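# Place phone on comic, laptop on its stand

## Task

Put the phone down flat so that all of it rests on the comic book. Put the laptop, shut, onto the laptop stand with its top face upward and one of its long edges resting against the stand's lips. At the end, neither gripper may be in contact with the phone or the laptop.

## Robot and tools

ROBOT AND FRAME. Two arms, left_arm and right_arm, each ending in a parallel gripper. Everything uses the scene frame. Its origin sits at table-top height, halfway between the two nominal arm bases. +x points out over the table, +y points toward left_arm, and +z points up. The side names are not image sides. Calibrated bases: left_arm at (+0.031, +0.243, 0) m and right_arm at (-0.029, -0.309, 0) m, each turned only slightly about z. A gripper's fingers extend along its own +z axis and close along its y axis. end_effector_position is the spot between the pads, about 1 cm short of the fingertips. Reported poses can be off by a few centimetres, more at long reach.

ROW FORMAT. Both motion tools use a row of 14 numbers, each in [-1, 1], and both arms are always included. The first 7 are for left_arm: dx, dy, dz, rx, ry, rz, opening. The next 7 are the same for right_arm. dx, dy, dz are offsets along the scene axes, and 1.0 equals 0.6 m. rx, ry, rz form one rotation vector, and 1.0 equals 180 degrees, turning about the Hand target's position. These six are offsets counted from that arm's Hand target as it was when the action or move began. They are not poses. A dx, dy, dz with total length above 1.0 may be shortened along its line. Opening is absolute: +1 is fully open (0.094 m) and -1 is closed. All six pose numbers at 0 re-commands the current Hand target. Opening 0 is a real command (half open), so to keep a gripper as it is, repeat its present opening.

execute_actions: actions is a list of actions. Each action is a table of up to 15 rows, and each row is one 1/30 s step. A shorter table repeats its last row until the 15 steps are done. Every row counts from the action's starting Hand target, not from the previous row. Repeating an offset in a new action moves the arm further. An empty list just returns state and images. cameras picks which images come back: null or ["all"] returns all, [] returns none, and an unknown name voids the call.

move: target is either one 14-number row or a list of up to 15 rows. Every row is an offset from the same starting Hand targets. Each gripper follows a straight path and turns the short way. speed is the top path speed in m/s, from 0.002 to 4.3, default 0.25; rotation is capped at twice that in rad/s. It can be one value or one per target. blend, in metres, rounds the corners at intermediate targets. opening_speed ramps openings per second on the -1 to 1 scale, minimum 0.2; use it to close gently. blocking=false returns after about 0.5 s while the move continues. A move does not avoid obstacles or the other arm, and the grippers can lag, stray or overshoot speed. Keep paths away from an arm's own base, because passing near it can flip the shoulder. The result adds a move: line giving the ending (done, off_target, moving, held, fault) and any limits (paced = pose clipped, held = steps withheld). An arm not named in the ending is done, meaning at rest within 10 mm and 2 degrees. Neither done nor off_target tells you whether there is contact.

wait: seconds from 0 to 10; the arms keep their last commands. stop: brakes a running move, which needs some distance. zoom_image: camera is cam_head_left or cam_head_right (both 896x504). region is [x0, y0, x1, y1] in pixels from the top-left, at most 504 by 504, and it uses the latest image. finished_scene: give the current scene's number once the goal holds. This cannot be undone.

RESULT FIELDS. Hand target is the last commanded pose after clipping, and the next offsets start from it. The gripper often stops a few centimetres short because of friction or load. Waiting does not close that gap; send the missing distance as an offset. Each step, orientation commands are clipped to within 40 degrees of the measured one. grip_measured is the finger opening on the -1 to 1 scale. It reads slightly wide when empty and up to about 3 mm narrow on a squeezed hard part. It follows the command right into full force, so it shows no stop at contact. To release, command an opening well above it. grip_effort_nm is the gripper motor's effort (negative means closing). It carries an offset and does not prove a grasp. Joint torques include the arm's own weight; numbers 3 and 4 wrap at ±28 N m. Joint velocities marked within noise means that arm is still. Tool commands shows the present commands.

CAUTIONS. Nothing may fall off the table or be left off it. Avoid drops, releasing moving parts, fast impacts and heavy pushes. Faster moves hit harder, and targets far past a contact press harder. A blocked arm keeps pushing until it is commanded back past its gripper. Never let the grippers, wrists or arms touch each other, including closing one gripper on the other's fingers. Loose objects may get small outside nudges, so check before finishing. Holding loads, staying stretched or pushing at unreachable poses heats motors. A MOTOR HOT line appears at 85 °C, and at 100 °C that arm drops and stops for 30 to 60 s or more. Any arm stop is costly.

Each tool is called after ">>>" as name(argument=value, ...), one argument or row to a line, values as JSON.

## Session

>>> execute_actions(
  actions=[],
)

>>> zoom_image(
  camera="cam_head_left",
  region=[100, 120, 450, 400],
)

>>> zoom_image(
  camera="cam_head_right",
  region=[450, 120, 800, 400],
)

Scene clock: 0.00 s.
left_arm: end_effector_position=(+0.5763, +0.0326, +0.2204) grip_measured=+1.000 grip_effort_nm=n/a end_effector_quat_wxyz=(+0.373, -0.189, +0.872, +0.255) | right_arm: end_effector_position=(+0.2774, -0.6662, +0.2410) grip_measured=+1.000 grip_effort_nm=n/a end_effector_quat_wxyz=(+0.133, +0.606, +0.784, +0.005)
Joint positions: left_arm=[-0.635 1.765 1.519 -1.122 -0.923 -0.933 0.094] | right_arm=[-0.891 1.406 1.314 -1.221 -0.069 0.44 0.094]
Joint velocities: within noise
Joint torques (N m): no reading
Motor temperatures (°C): left_arm=[23 25 31 24 29 23 27] | right_arm=[26 30 35 25 24 23 25]
Heat: left arm: hottest elbow 31 °C; right arm: hottest elbow 35 °C.
Hand target: left_arm +0.5824, +0.0285, +0.2385; +0.386, -0.198, +0.868, +0.242 | right_arm +0.2821, -0.6719, +0.2485; +0.142, +0.605, +0.783, +0.003
Tool commands: left_gripper/opening=+1.0 right_gripper/opening=+1.0

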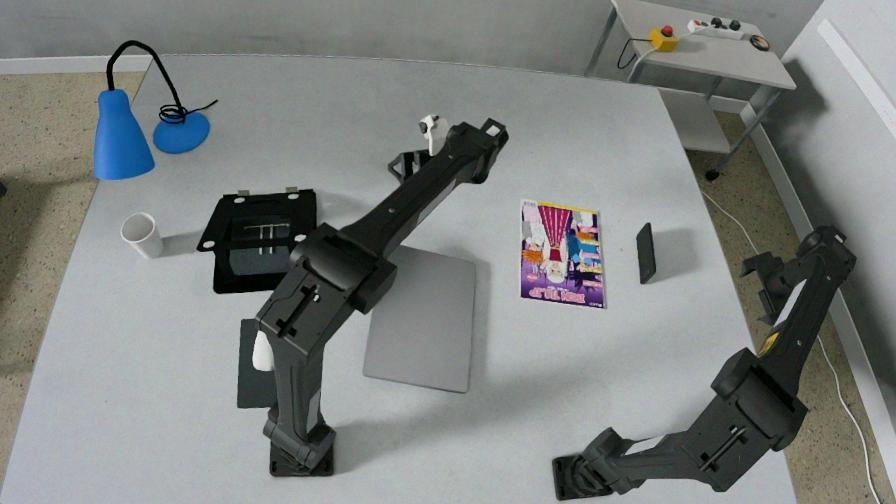

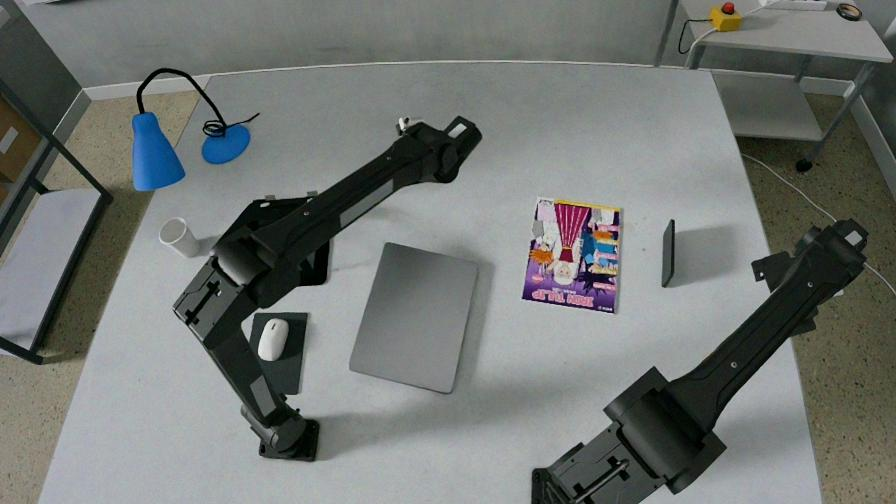

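Scaled by 1.440.

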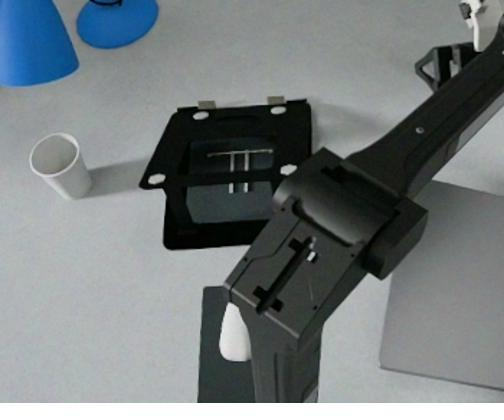

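Scaled by 1.440.

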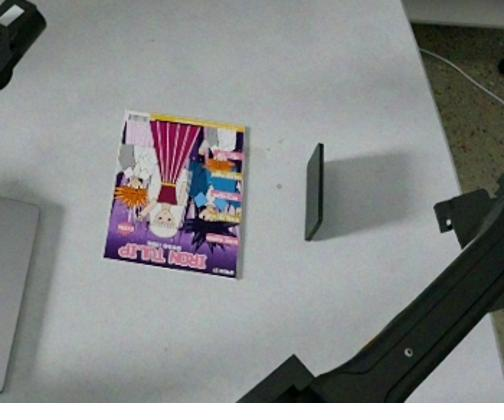

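>>> zoom_image(
  camera="cam_head_right",
  region=[630, 200, 730, 300],
)

>>> zoom_image(
  camera="cam_head_left",
  region=[600, 205, 700, 305],
)

Scaled by 5.040.

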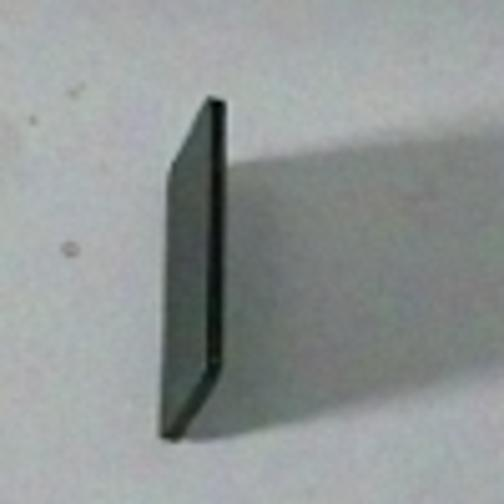

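Scaled by 5.040.

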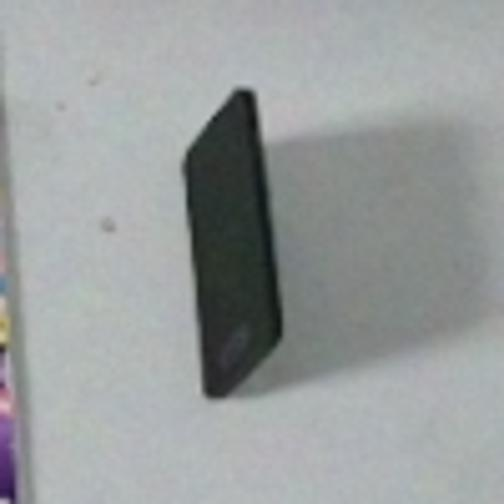

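>>> move(
  target=[-0.444,0.206,-0.064,-0.504,0.049,-0.169,0.1,0.218,0.192,-0.185,-0.111,-0.038,0.362,1],
  speed=0.3,
)

>>> zoom_image(
  camera="cam_head_right",
  region=[560, 180, 760, 340],
)

>>> zoom_image(
  camera="cam_head_left",
  region=[250, 200, 500, 400],
)

Scene clock: 39.73 s.
left_arm: end_effector_position=(+0.3139, +0.1479, +0.2004) grip_measured=+0.102 grip_effort_nm=-0.085 end_effector_quat_wxyz=(+0.116, -0.178, +0.824, -0.525) | right_arm: end_effector_position=(+0.4103, -0.5624, +0.1543) grip_measured=+1.000 grip_effort_nm=-0.007 end_effector_quat_wxyz=(+0.268, +0.066, +0.961, -0.023)
Joint positions: left_arm=[0.193 0.874 0.545 -0.822 1.091 -0.462 0.052] | right_arm=[-0.604 1.43 1.035 -0.675 -0.225 -0.404 0.094]
Joint velocities: within noise
Joint torques (N m): left_arm=[0.21 -3.55 10.69 0.42 0.64 0.21] | right_arm=[1.32 -12.51 7.9 1.48 -0.18 0.09]
Motor temperatures (°C): left_arm=[23 28 35 24 29 23 27] | right_arm=[26 31 39 25 24 23 25]
Heat: left arm: hottest elbow 35 °C; right arm: hottest elbow 39 °C.
Hand target: left_arm +0.3159, +0.1520, +0.2001; +0.117, -0.183, +0.823, -0.525 | right_arm +0.4128, -0.5567, +0.1374; +0.259, +0.058, +0.964, -0.016
Off the commanded pose: left_arm 0.005 m, 1 deg | right_arm 0.018 m, 2 deg.
move: off_target (right_arm)

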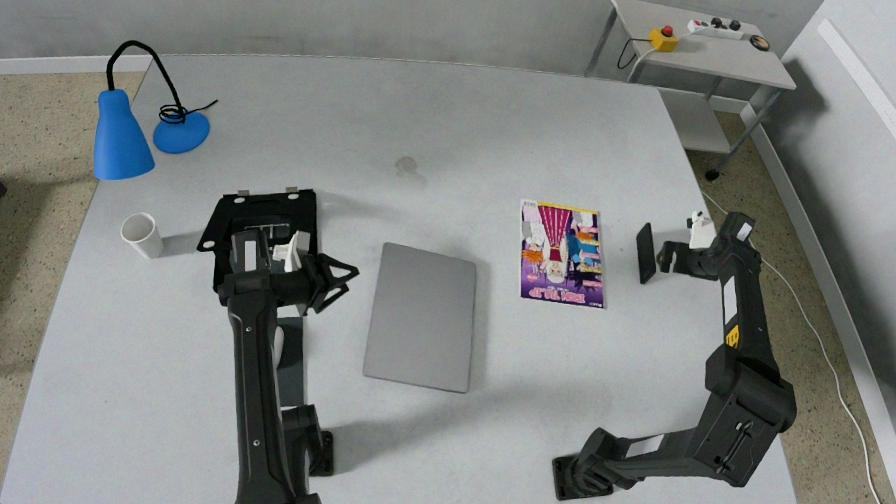

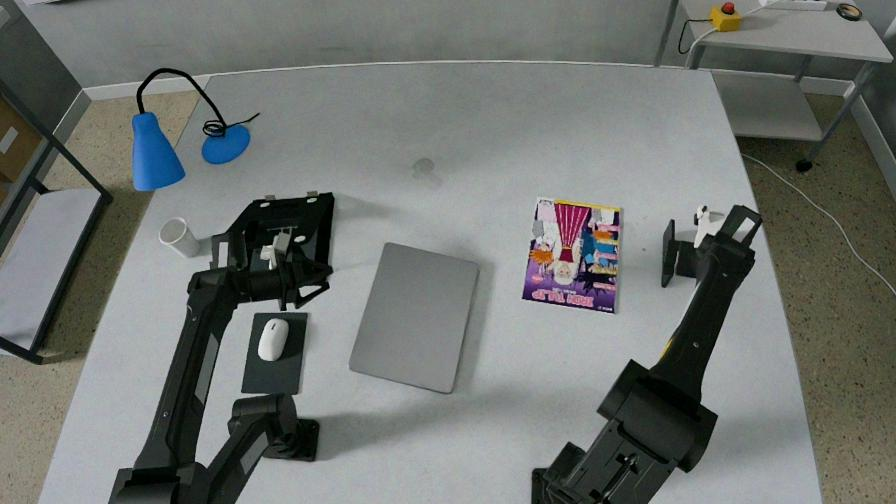

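Scaled by 2.520.

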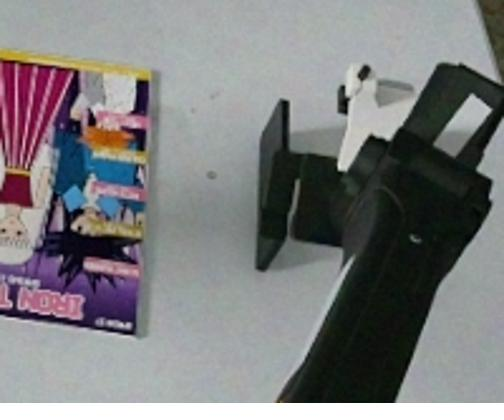

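Scaled by 2.016.

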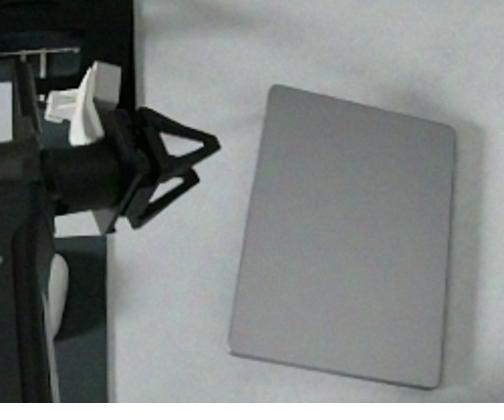

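>>> zoom_image(
  camera="cam_head_right",
  region=[640, 190, 760, 310],
)

>>> zoom_image(
  camera="cam_head_left",
  region=[620, 190, 760, 310],
)

Scaled by 4.200.

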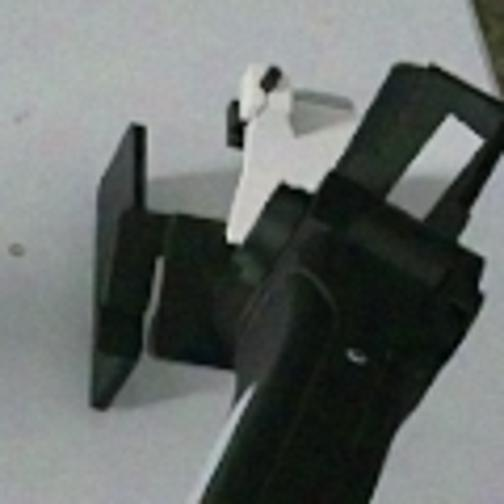

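Scaled by 3.600.

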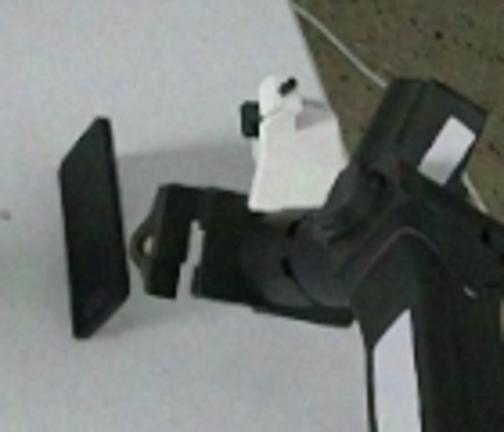

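>>> move(
  target=[0.013,0.03,-0.278,0,0,0,0.1,-0.005,0,-0.08,0,0,0,1],
  speed=0.2,
)

>>> zoom_image(
  camera="cam_head_right",
  region=[640, 190, 760, 310],
)

>>> zoom_image(
  camera="cam_head_left",
  region=[620, 190, 740, 310],
)

>>> zoom_image(
  camera="cam_head_left",
  region=[250, 200, 450, 360],
)

Scene clock: 61.60 s.
left_arm: end_effector_position=(+0.3270, +0.1694, +0.0372) grip_measured=+0.102 grip_effort_nm=-0.081 end_effector_quat_wxyz=(+0.120, -0.174, +0.825, -0.523) | right_arm: end_effector_position=(+0.4099, -0.5618, +0.1063) grip_measured=+1.000 grip_effort_nm=-0.007 end_effector_quat_wxyz=(+0.269, +0.064, +0.961, -0.023)
Joint positions: left_arm=[0.267 1.422 0.362 -0.224 1.114 -0.299 0.052] | right_arm=[-0.604 1.488 0.957 -0.539 -0.226 -0.408 0.094]
Joint velocities: within noise
Joint torques (N m): left_arm=[-1.14 -7.47 4.48 1.11 0.62 -0.01] | right_arm=[1.08 -12.92 7.38 1.47 -0.2 0.09]
Motor temperatures (°C): left_arm=[23 26 35 24 30 23 27] | right_arm=[26 31 40 25 24 23 25]
Heat: left arm: hottest elbow 35 °C; right arm: hottest elbow 40 °C.
Hand target: left_arm +0.3237, +0.1700, +0.0333; +0.117, -0.183, +0.823, -0.525 | right_arm +0.4098, -0.5567, +0.0894; +0.259, +0.058, +0.964, -0.016
Off the commanded pose: left_arm 0.005 m, 1 deg | right_arm 0.018 m, 2 deg.
move: off_target (right_arm)

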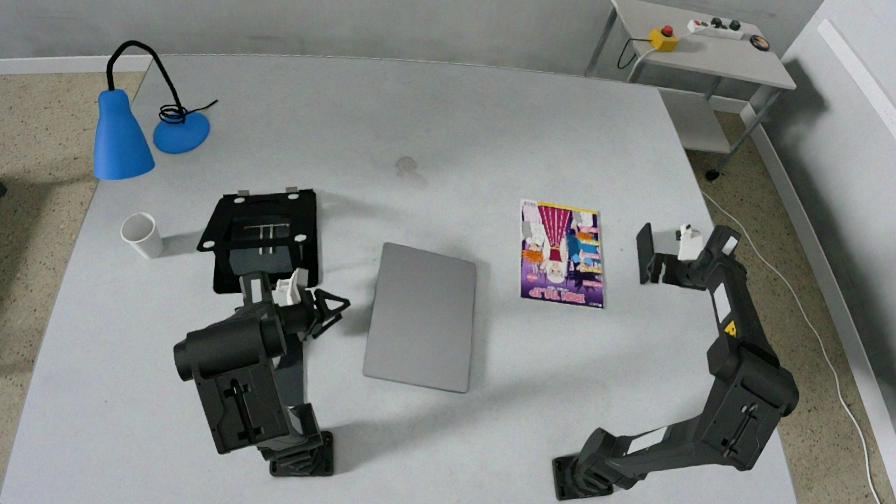

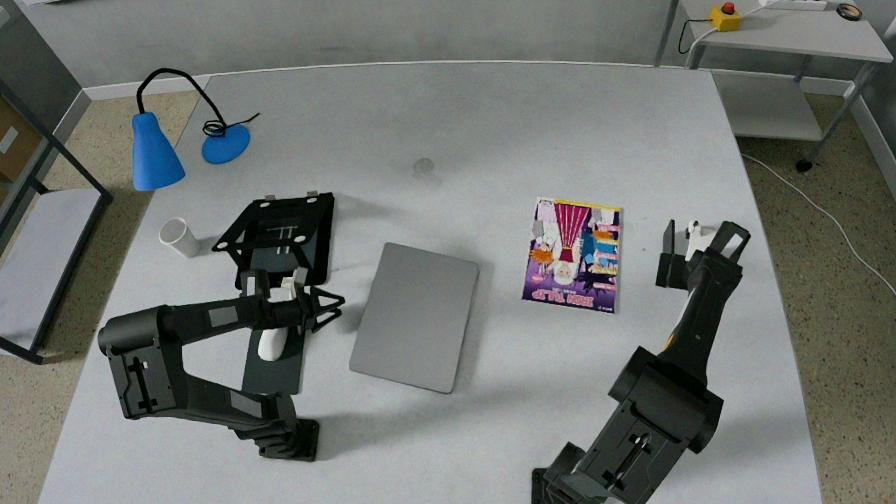

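Scaled by 4.200.

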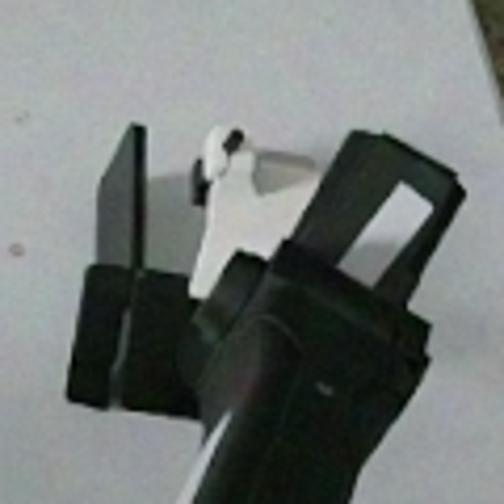

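Scaled by 4.200.

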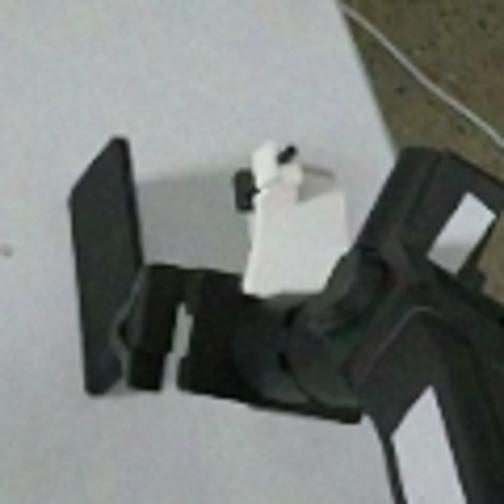

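Scaled by 2.520.

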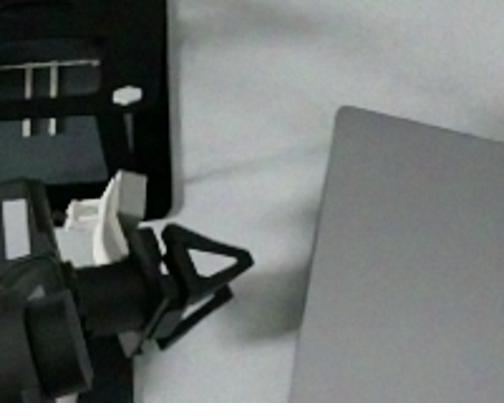

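>>> move(
  target=[0,0,0,0,0,0,0.1,0,0.053,0.012,0,0,0,1],
  speed=0.15,
)

>>> zoom_image(
  camera="cam_head_right",
  region=[640, 190, 760, 310],
)

>>> zoom_image(
  camera="cam_head_left",
  region=[600, 190, 720, 310],
)

Scene clock: 70.43 s.
left_arm: end_effector_position=(+0.3271, +0.1694, +0.0372) grip_measured=+0.102 grip_effort_nm=-0.085 end_effector_quat_wxyz=(+0.120, -0.175, +0.825, -0.523) | right_arm: end_effector_position=(+0.4099, -0.5301, +0.0953) grip_measured=+1.000 grip_effort_nm=-0.002 end_effector_quat_wxyz=(+0.254, +0.059, +0.965, -0.015)
Joint positions: left_arm=[0.267 1.422 0.362 -0.223 1.114 -0.301 0.052] | right_arm=[-0.541 1.475 0.919 -0.539 -0.2 -0.365 0.094]
Joint velocities: within noise
Joint torques (N m): left_arm=[-1.14 -7.18 4.62 1.24 0.63 0.02] | right_arm=[1.26 -15.33 7.15 1.4 -0.03 0.22]
Motor temperatures (°C): left_arm=[23 26 34 24 30 23 27] | right_arm=[26 32 41 25 24 23 25]
Heat: left arm: hottest elbow 34 °C; right arm: hottest elbow 41 °C.
Hand target: left_arm +0.3238, +0.1700, +0.0333; +0.117, -0.183, +0.823, -0.525 | right_arm +0.4099, -0.5249, +0.0968; +0.259, +0.058, +0.964, -0.016
Off the commanded pose: left_arm 0.005 m, 1 deg | right_arm 0.005 m, 1 deg.
move: done

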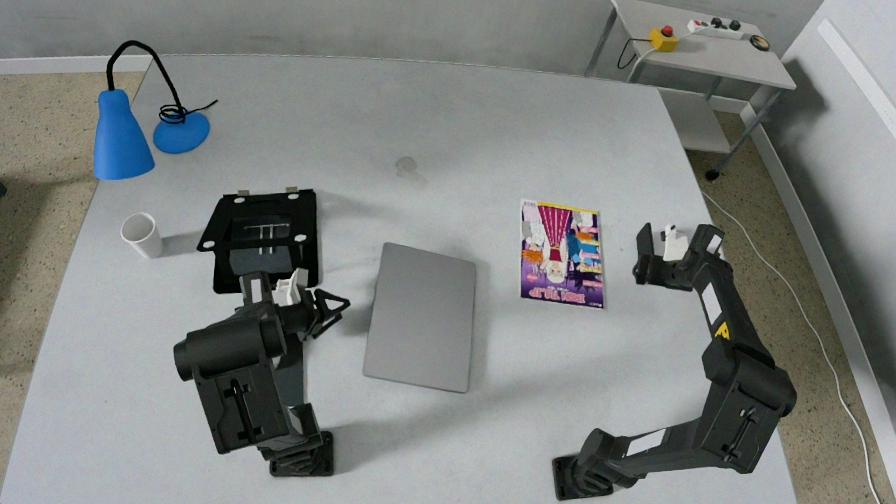

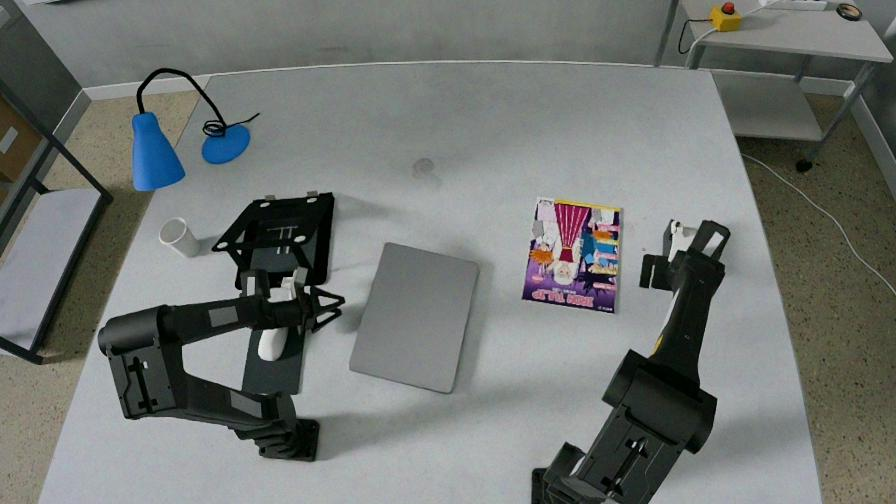

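Scaled by 4.200.

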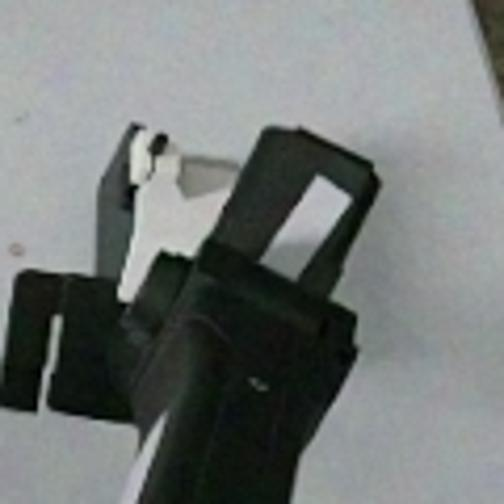

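Scaled by 4.200.

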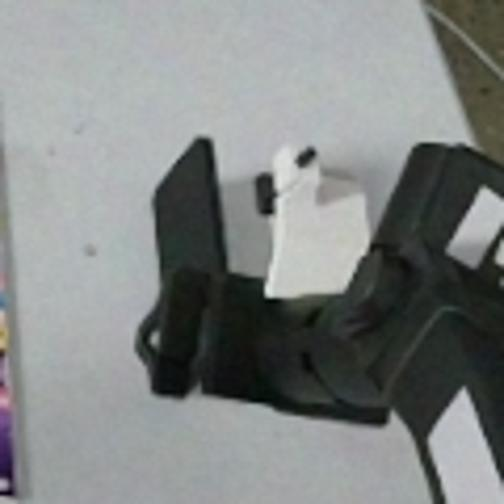

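>>> move(
  target=[0,0,0,0,0,0,0.1,0.097,-0.008,-0.075,0,0,0,1],
  speed=0.12,
)

>>> zoom_image(
  camera="cam_head_right",
  region=[640, 190, 760, 310],
)

>>> zoom_image(
  camera="cam_head_left",
  region=[600, 190, 720, 310],
)

Scene clock: 75.60 s.
left_arm: end_effector_position=(+0.3271, +0.1694, +0.0372) grip_measured=+0.102 grip_effort_nm=-0.085 end_effector_quat_wxyz=(+0.120, -0.175, +0.825, -0.523) | right_arm: end_effector_position=(+0.4432, -0.5232, +0.0419) grip_measured=+1.000 grip_effort_nm=-0.012 end_effector_quat_wxyz=(+0.241, +0.061, +0.968, -0.010)
Joint positions: left_arm=[0.267 1.422 0.362 -0.223 1.114 -0.301 0.052] | right_arm=[-0.488 1.634 0.947 -0.426 -0.175 -0.316 0.094]
Joint velocities: within noise
Joint torques (N m): left_arm=[-1.32 -7 4.49 1.06 0.63 -0.01] | right_arm=[1.38 -15.03 10.96 1.37 -0.01 0.24]
Motor temperatures (°C): left_arm=[23 26 34 24 30 23 27] | right_arm=[26 32 41 25 24 23 25]
Heat: left arm: hottest elbow 34 °C; right arm: hottest elbow 41 °C.
Hand target: left_arm +0.3238, +0.1700, +0.0333; +0.117, -0.183, +0.823, -0.525 | right_arm +0.4680, -0.5297, +0.0517; +0.259, +0.058, +0.964, -0.016
Off the commanded pose: left_arm 0.005 m, 1 deg | right_arm 0.028 m, 2 deg.
move: off_target (right_arm)

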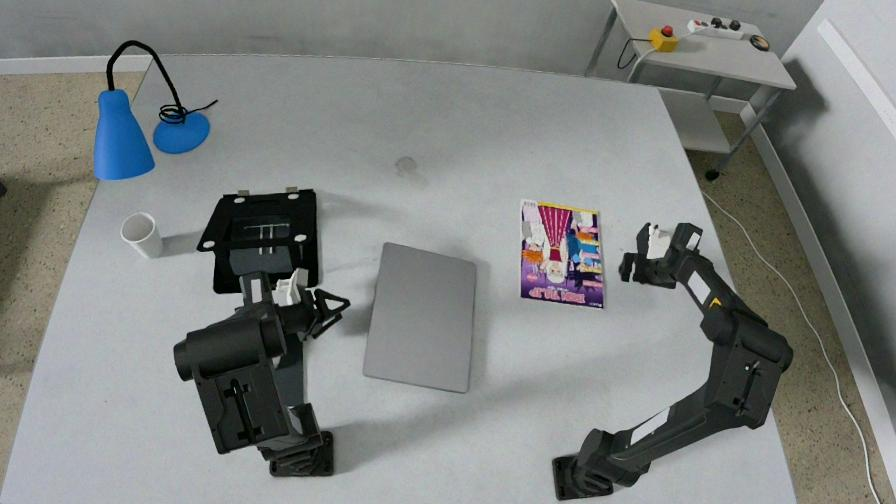

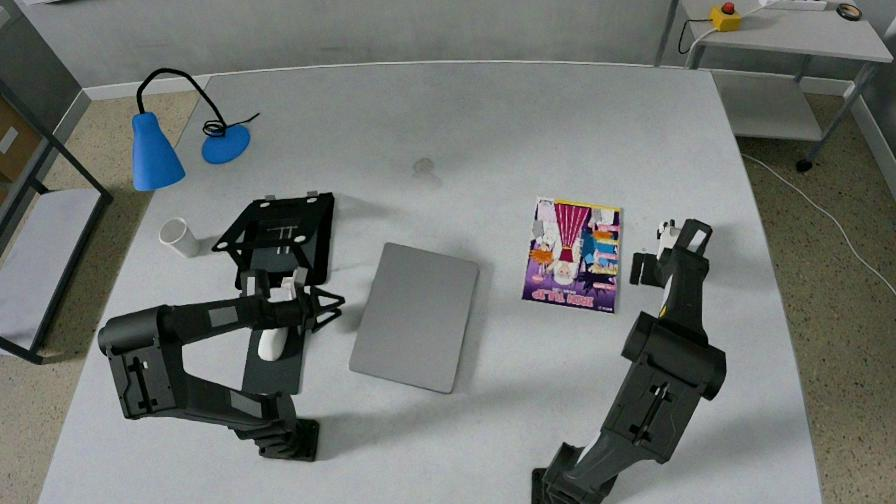

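Scaled by 4.200.

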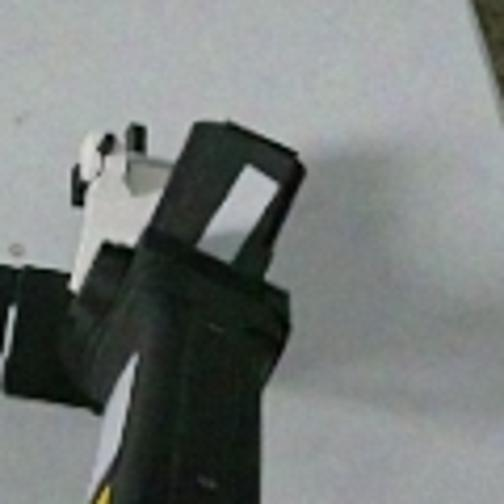

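Scaled by 4.200.

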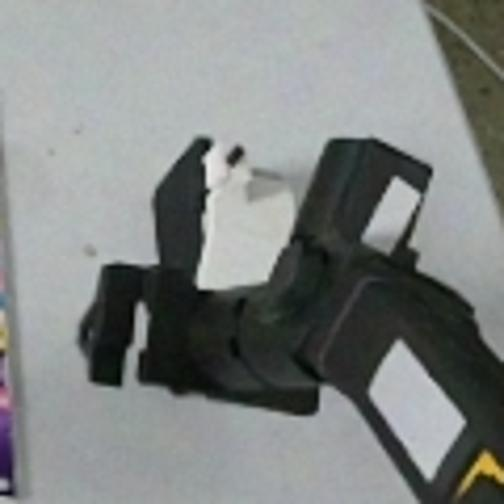

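>>> move(
  target=[0,0,0,0,0,0,0.1,0.03,-0.013,0.0,0,0,0,1],
  speed=0.1,
  cameras=[],
)

>>> move(
  target=[0,0,0,0,0,0,0.1,0,0,0,0,0,0,-0.95],
  speed=0.1,
  opening_speed=0.7,
)

>>> zoom_image(
  camera="cam_head_left",
  region=[600, 190, 720, 310],
)

Scene clock: 79.80 s.
left_arm: end_effector_position=(+0.3271, +0.1694, +0.0372) grip_measured=+0.102 grip_effort_nm=-0.081 end_effector_quat_wxyz=(+0.120, -0.175, +0.825, -0.523) | right_arm: end_effector_position=(+0.4632, -0.5332, +0.0459) grip_measured=+1.000 grip_effort_nm=-0.012 end_effector_quat_wxyz=(+0.249, +0.061, +0.966, -0.013)
Joint positions: left_arm=[0.267 1.422 0.362 -0.223 1.114 -0.301 0.052] | right_arm=[-0.487 1.671 1.003 -0.426 -0.173 -0.313 0.094]
Joint velocities: within noise
Joint torques (N m): left_arm=[-0.62 -7.06 4.45 1.1 0.71 -0.03] | right_arm=[1.49 -14.8 11.56 0.92 -0.01 0.23]
Motor temperatures (°C): left_arm=[23 26 34 24 30 23 27] | right_arm=[26 32 41 25 24 23 25]
Heat: left arm: hottest elbow 34 °C; right arm: hottest elbow 41 °C.
Hand target: left_arm +0.3238, +0.1700, +0.0333; +0.117, -0.183, +0.823, -0.525 | right_arm +0.4860, -0.5376, +0.0516; +0.259, +0.058, +0.964, -0.016
Off the commanded pose: left_arm 0.005 m, 1 deg | right_arm 0.024 m, 1 deg.
move: off_target (right_arm)
No camera images: "cameras" was empty.

Scene clock: 82.80 s.
left_arm: end_effector_position=(+0.3271, +0.1694, +0.0372) grip_measured=+0.102 grip_effort_nm=-0.081 end_effector_quat_wxyz=(+0.120, -0.175, +0.825, -0.523) | right_arm: end_effector_position=(+0.4720, -0.5376, +0.0546) grip_measured=-0.845 grip_effort_nm=-1.004 end_effector_quat_wxyz=(+0.258, +0.061, +0.964, -0.020)
Joint positions: left_arm=[0.267 1.422 0.362 -0.223 1.114 -0.301 0.052] | right_arm=[-0.485 1.671 1.025 -0.426 -0.167 -0.311 0.007]
Joint velocities: within noise
Joint torques (N m): left_arm=[-1.32 -6.83 4.51 1.24 0.67 -0.02] | right_arm=[1.32 -15.03 10.13 0.95 -0.21 0.21]
Motor temperatures (°C): left_arm=[23 26 34 24 30 23 27] | right_arm=[26 32 42 25 24 23 25]
Heat: left arm: hottest elbow 34 °C; right arm: hottest elbow 42 °C.
Hand target: left_arm +0.3238, +0.1700, +0.0333; +0.117, -0.183, +0.823, -0.525 | right_arm +0.4860, -0.5375, +0.0516; +0.259, +0.058, +0.964, -0.016
Off the commanded pose: left_arm 0.005 m, 1 deg | right_arm 0.014 m, 1 deg.
move: off_target (right_arm)

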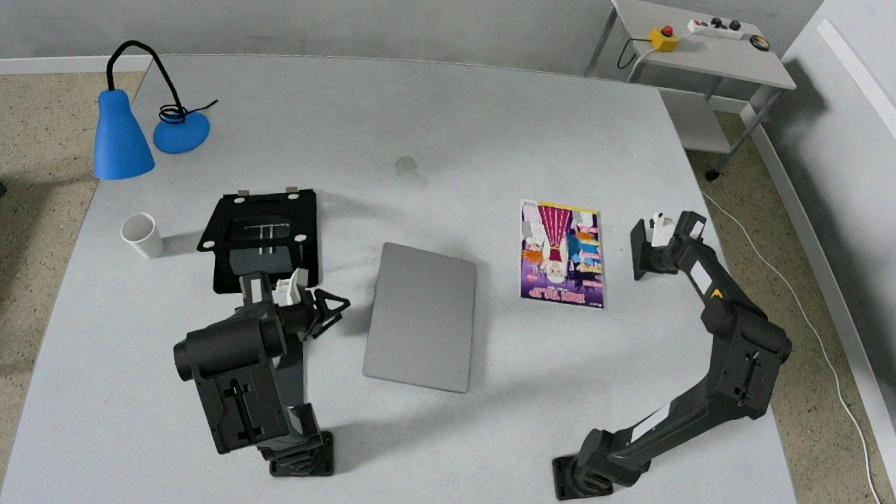

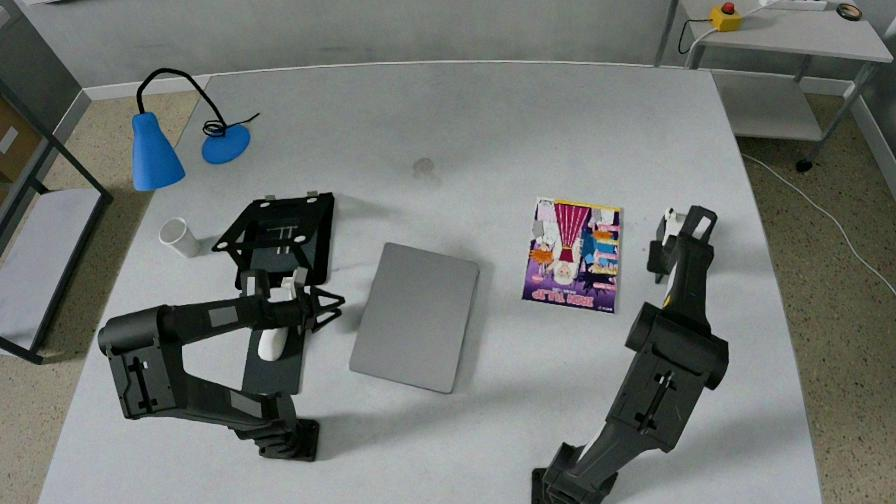

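Scaled by 4.200.

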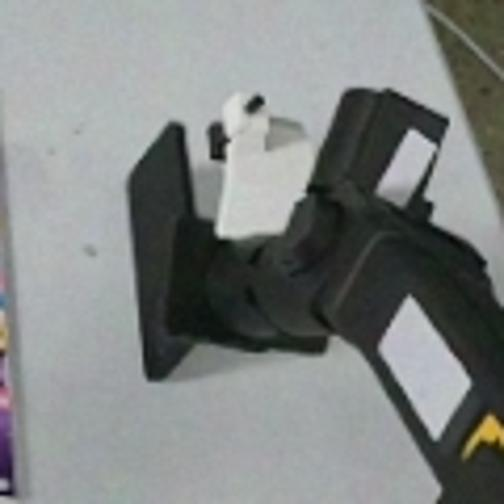

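>>> move(
  target=[
    [0.022,-0.061,-0.003,0,0,0,0.1,-0.02,0,0.2,0,0,0,-0.95],
    [0.055,-0.152,-0.005,0,0,0,0.1,-0.01,0.31,0.2,0.3696,-0.0223,-0.112,-0.95],
  ],
  speed=0.2,
)

>>> zoom_image(
  camera="cam_head_left",
  region=[250, 200, 450, 360],
)

>>> zoom_image(
  camera="cam_head_right",
  region=[480, 170, 700, 330],
)

Scene clock: 106.07 s.
left_arm: end_effector_position=(+0.3604, +0.0902, +0.0317) grip_measured=+0.102 grip_effort_nm=-0.061 end_effector_quat_wxyz=(+0.126, -0.196, +0.821, -0.521) | right_arm: end_effector_position=(+0.4795, -0.3581, +0.1586) grip_measured=-0.846 grip_effort_nm=-1.038 end_effector_quat_wxyz=(+0.195, +0.363, +0.782, +0.468)
Joint positions: left_arm=[-0.074 1.508 0.31 0.437 0.905 -0.925 0.052] | right_arm=[-0.369 1.493 0.903 -0.3 -0.895 0.843 0.007]
Joint velocities: within noise
Joint torques (N m): left_arm=[-4.07 -7.36 5.07 2 0.52 0.01] | right_arm=[1.32 -17.08 7.65 1.89 -0.46 0.13]
Motor temperatures (°C): left_arm=[23 26 33 24 29 23 27] | right_arm=[26 33 44 25 24 23 26]
Heat: left arm: hottest elbow 33 °C; right arm: hottest elbow 44 °C.
Hand target: left_arm +0.3568, +0.0789, +0.0303; +0.117, -0.183, +0.823, -0.525 | right_arm +0.4799, -0.3515, +0.1716; +0.210, +0.349, +0.782, +0.472
Off the commanded pose: left_arm 0.012 m, 2 deg | right_arm 0.015 m, 2 deg.
move: off_target (left_arm, right_arm)

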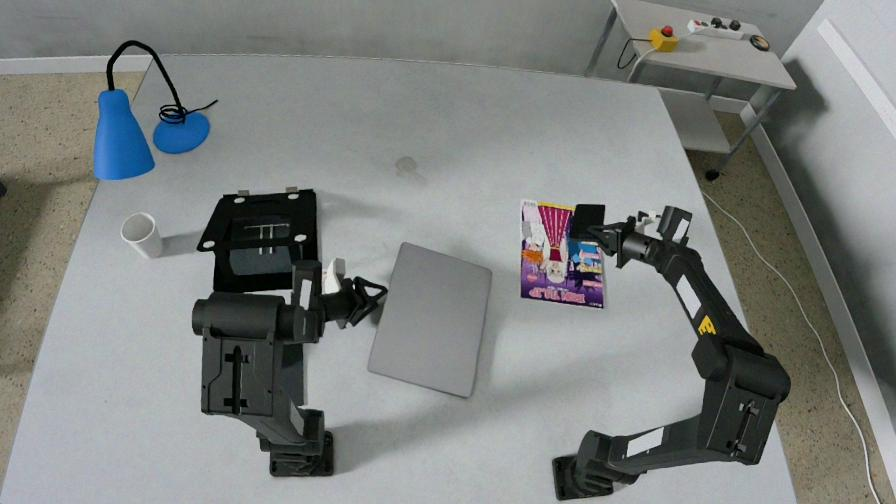

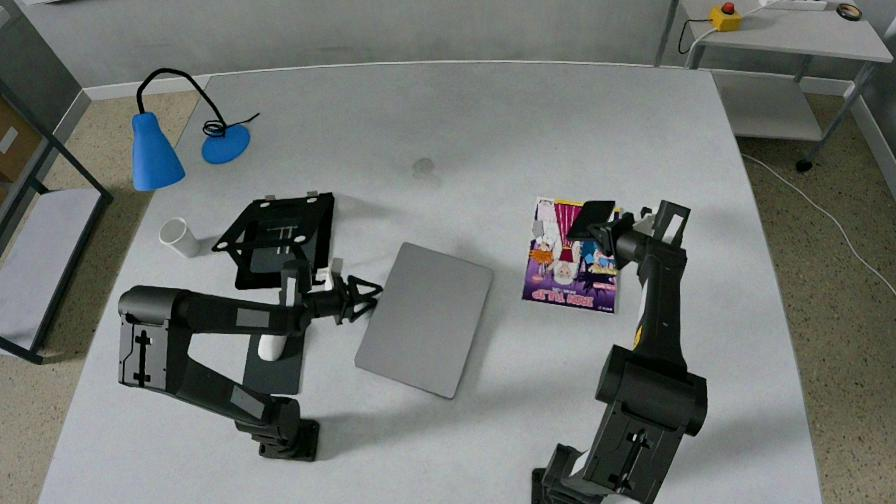

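Scaled by 2.520.

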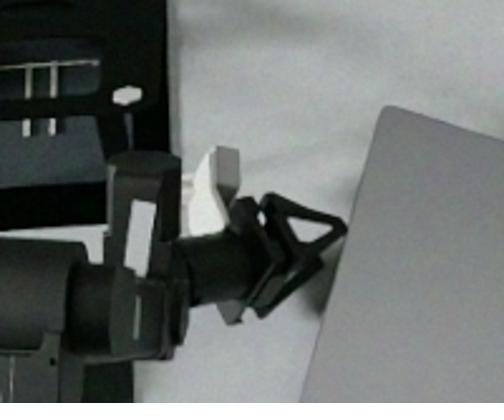

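Scaled by 2.291.

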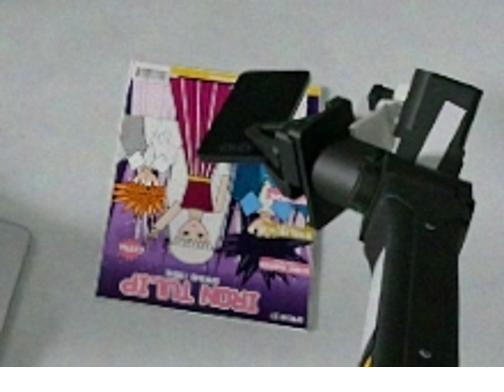

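>>> zoom_image(
  camera="cam_head_left",
  region=[355, 330, 505, 410],
)

>>> zoom_image(
  camera="cam_head_right",
  region=[340, 230, 420, 320],
)

>>> zoom_image(
  camera="cam_head_left",
  region=[430, 240, 520, 410],
)

Scaled by 3.360.

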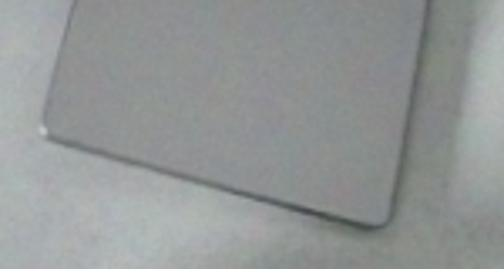

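Scaled by 5.600.

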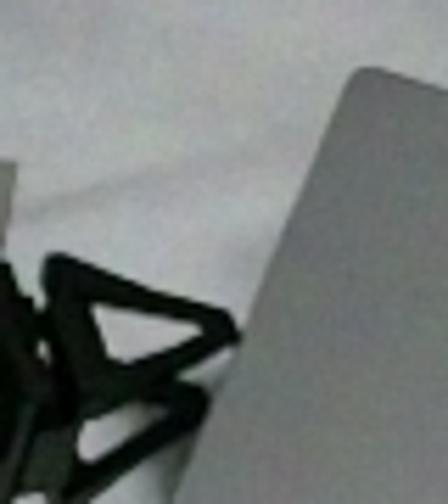

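Scaled by 2.965.

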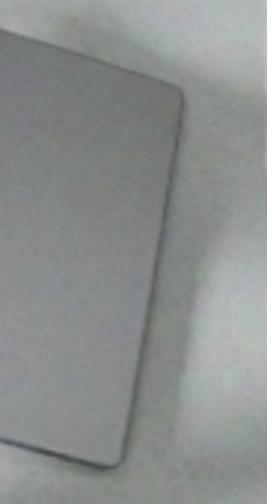

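>>> move(
  target=[
    [-0.025,0.05,0.024,0,0,0,0.1,-0.005,0.005,-0.05,0,0,0,-0.95],
    [-0.026,0.051,0.024,0,0,0,0.6,-0.016,0.013,-0.155,0,0,0,-0.95],
    [0.01,-0.055,0.022,0,0,0,0.6,-0.016,0.013,-0.157,0,0,0,-0.95],
  ],
  speed=0.12,
)

>>> zoom_image(
  camera="cam_head_left",
  region=[300, 220, 500, 380],
)

>>> zoom_image(
  camera="cam_head_right",
  region=[480, 170, 700, 330],
)

Scene clock: 125.03 s.
left_arm: end_effector_position=(+0.3517, +0.0530, +0.0419) grip_measured=+0.598 grip_effort_nm=0.134 end_effector_quat_wxyz=(+0.115, -0.187, +0.823, -0.523) | right_arm: end_effector_position=(+0.4690, -0.3501, +0.0819) grip_measured=-0.846 grip_effort_nm=-1.048 end_effector_quat_wxyz=(+0.212, +0.354, +0.781, +0.468)
Joint positions: left_arm=[-0.211 1.47 0.301 0.489 0.826 -1.042 0.075] | right_arm=[-0.36 1.615 0.766 0.004 -0.888 0.855 0.007]
Joint velocities: within noise
Joint torques (N m): left_arm=[-2.2 -6.53 8.05 1.87 -0.05 -0.02] | right_arm=[1.44 -13.98 6.42 1.95 -0.44 0.12]
Motor temperatures (°C): left_arm=[23 26 32 24 29 23 27] | right_arm=[26 34 42 25 24 23 26]
Heat: left arm: hottest elbow 32 °C; right arm: hottest elbow 42 °C.
Hand target: left_arm +0.3627, +0.0458, +0.0435; +0.117, -0.183, +0.823, -0.525 | right_arm +0.4704, -0.3437, +0.0773; +0.210, +0.349, +0.782, +0.472
Off the commanded pose: left_arm 0.013 m, 1 deg | right_arm 0.008 m, 1 deg.
move: off_target (left_arm)

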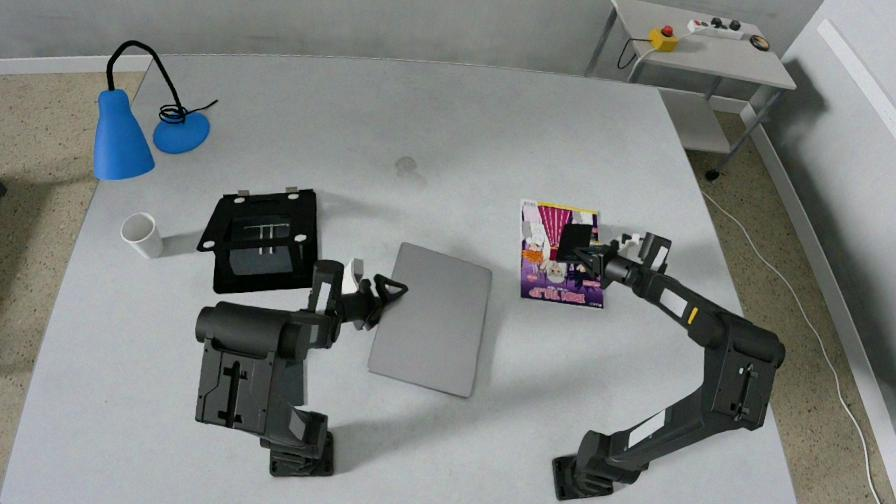

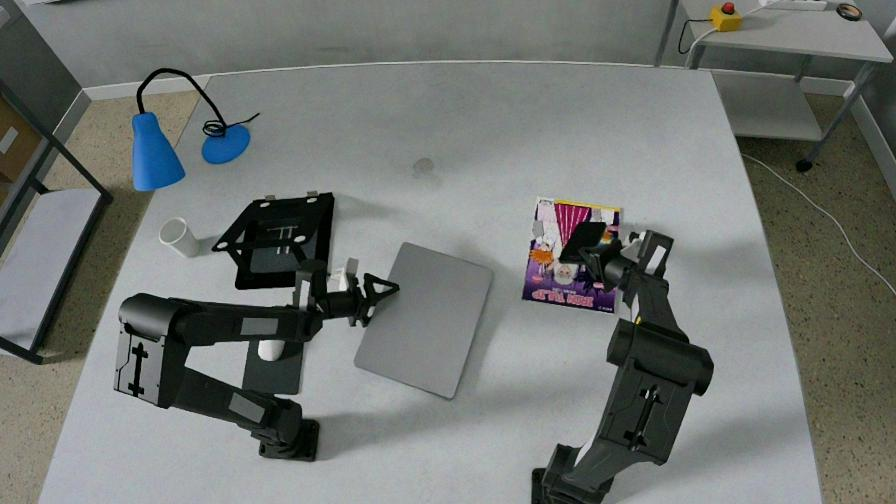

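Scaled by 2.520.

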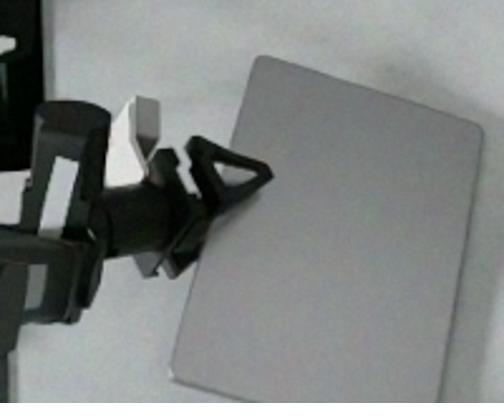

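Scaled by 2.291.

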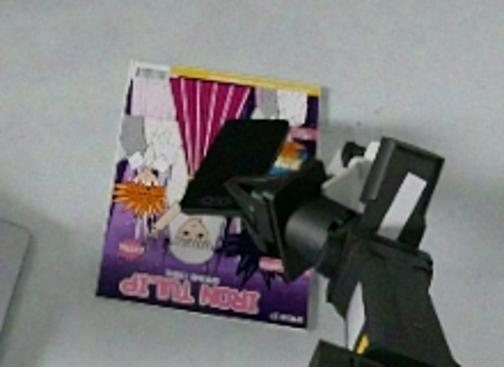

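>>> move(
  target=[
    [0,0,-0.008,0,0,0,0.6,0,-0.003,-0.03,0,0,0,-0.95],
    [0,0,-0.008,0,0,0,-0.9,0,-0.003,-0.072,0,0,0,-0.95],
  ],
  speed=0.06,
  opening_speed=0.7,
)

>>> zoom_image(
  camera="cam_head_left",
  region=[300, 220, 500, 380],
)

>>> zoom_image(
  camera="cam_head_right",
  region=[480, 170, 700, 330],
)

Scene clock: 132.13 s.
left_arm: end_effector_position=(+0.3553, +0.0496, +0.0413) grip_measured=-0.472 grip_effort_nm=-1.004 end_effector_quat_wxyz=(+0.139, -0.149, +0.824, -0.528) | right_arm: end_effector_position=(+0.4769, -0.3519, +0.0553) grip_measured=-0.846 grip_effort_nm=-1.033 end_effector_quat_wxyz=(+0.229, +0.339, +0.781, +0.473)
Joint positions: left_arm=[-0.214 1.507 0.305 0.554 0.84 -0.979 0.025] | right_arm=[-0.36 1.704 0.756 0.145 -0.897 0.849 0.007]
Joint velocities: within noise
Joint torques (N m): left_arm=[-2.49 -8.12 7.45 0.39 -0.53 -0.61] | right_arm=[1.03 -12.98 4.98 1.52 -0.21 0.13]
Motor temperatures (°C): left_arm=[23 26 32 24 29 23 27] | right_arm=[26 34 42 25 24 23 27]
Heat: left arm: hottest elbow 32 °C; right arm: hottest elbow 42 °C.
Hand target: left_arm +0.3627, +0.0459, +0.0386; +0.117, -0.183, +0.823, -0.525 | right_arm +0.4705, -0.3455, +0.0343; +0.210, +0.349, +0.782, +0.472
Off the commanded pose: left_arm 0.009 m, 5 deg | right_arm 0.023 m, 2 deg.
move: off_target (left_arm, right_arm); target 2's new opening was sent with left_arm's hand 0.011 m and 0 deg from that target

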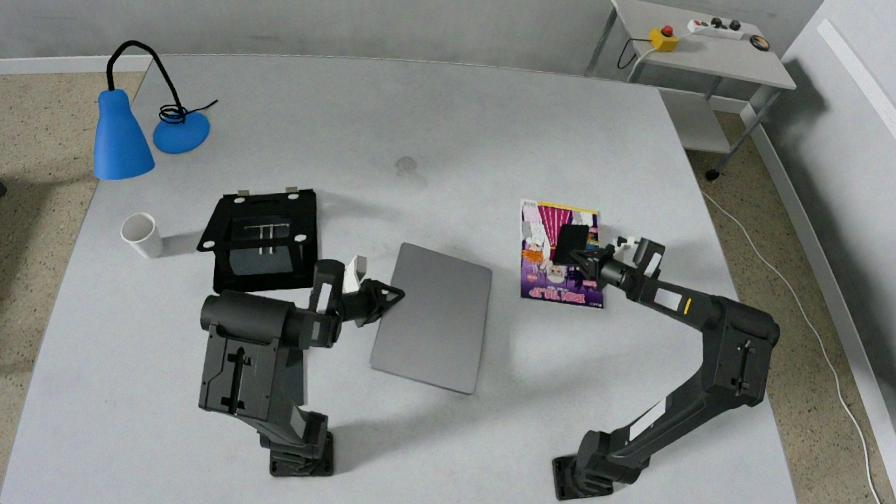

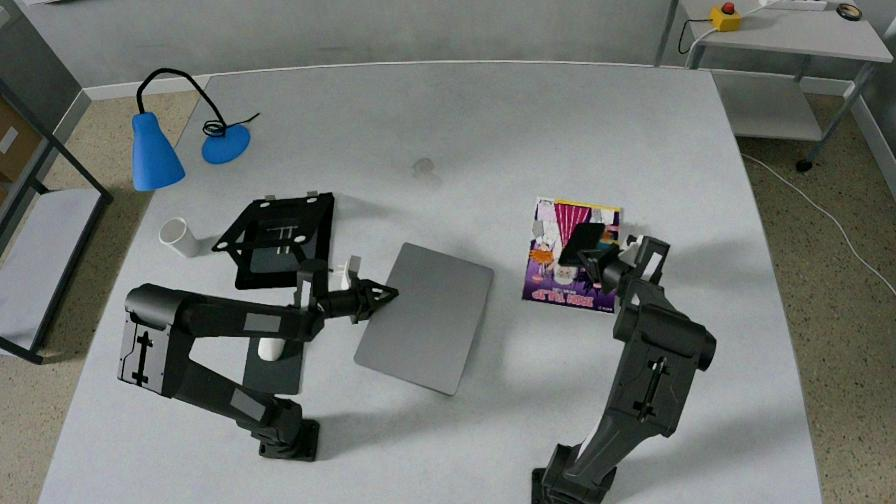

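Scaled by 2.520.

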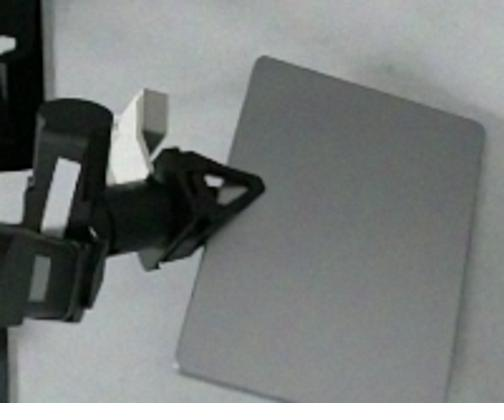

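Scaled by 2.291.

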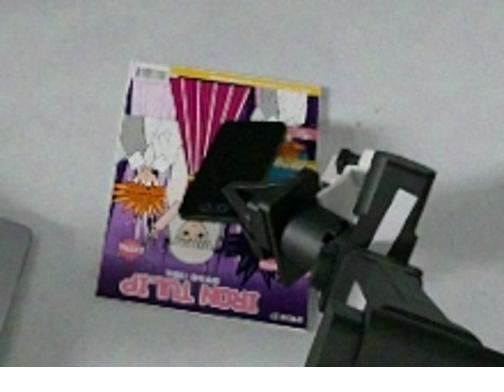

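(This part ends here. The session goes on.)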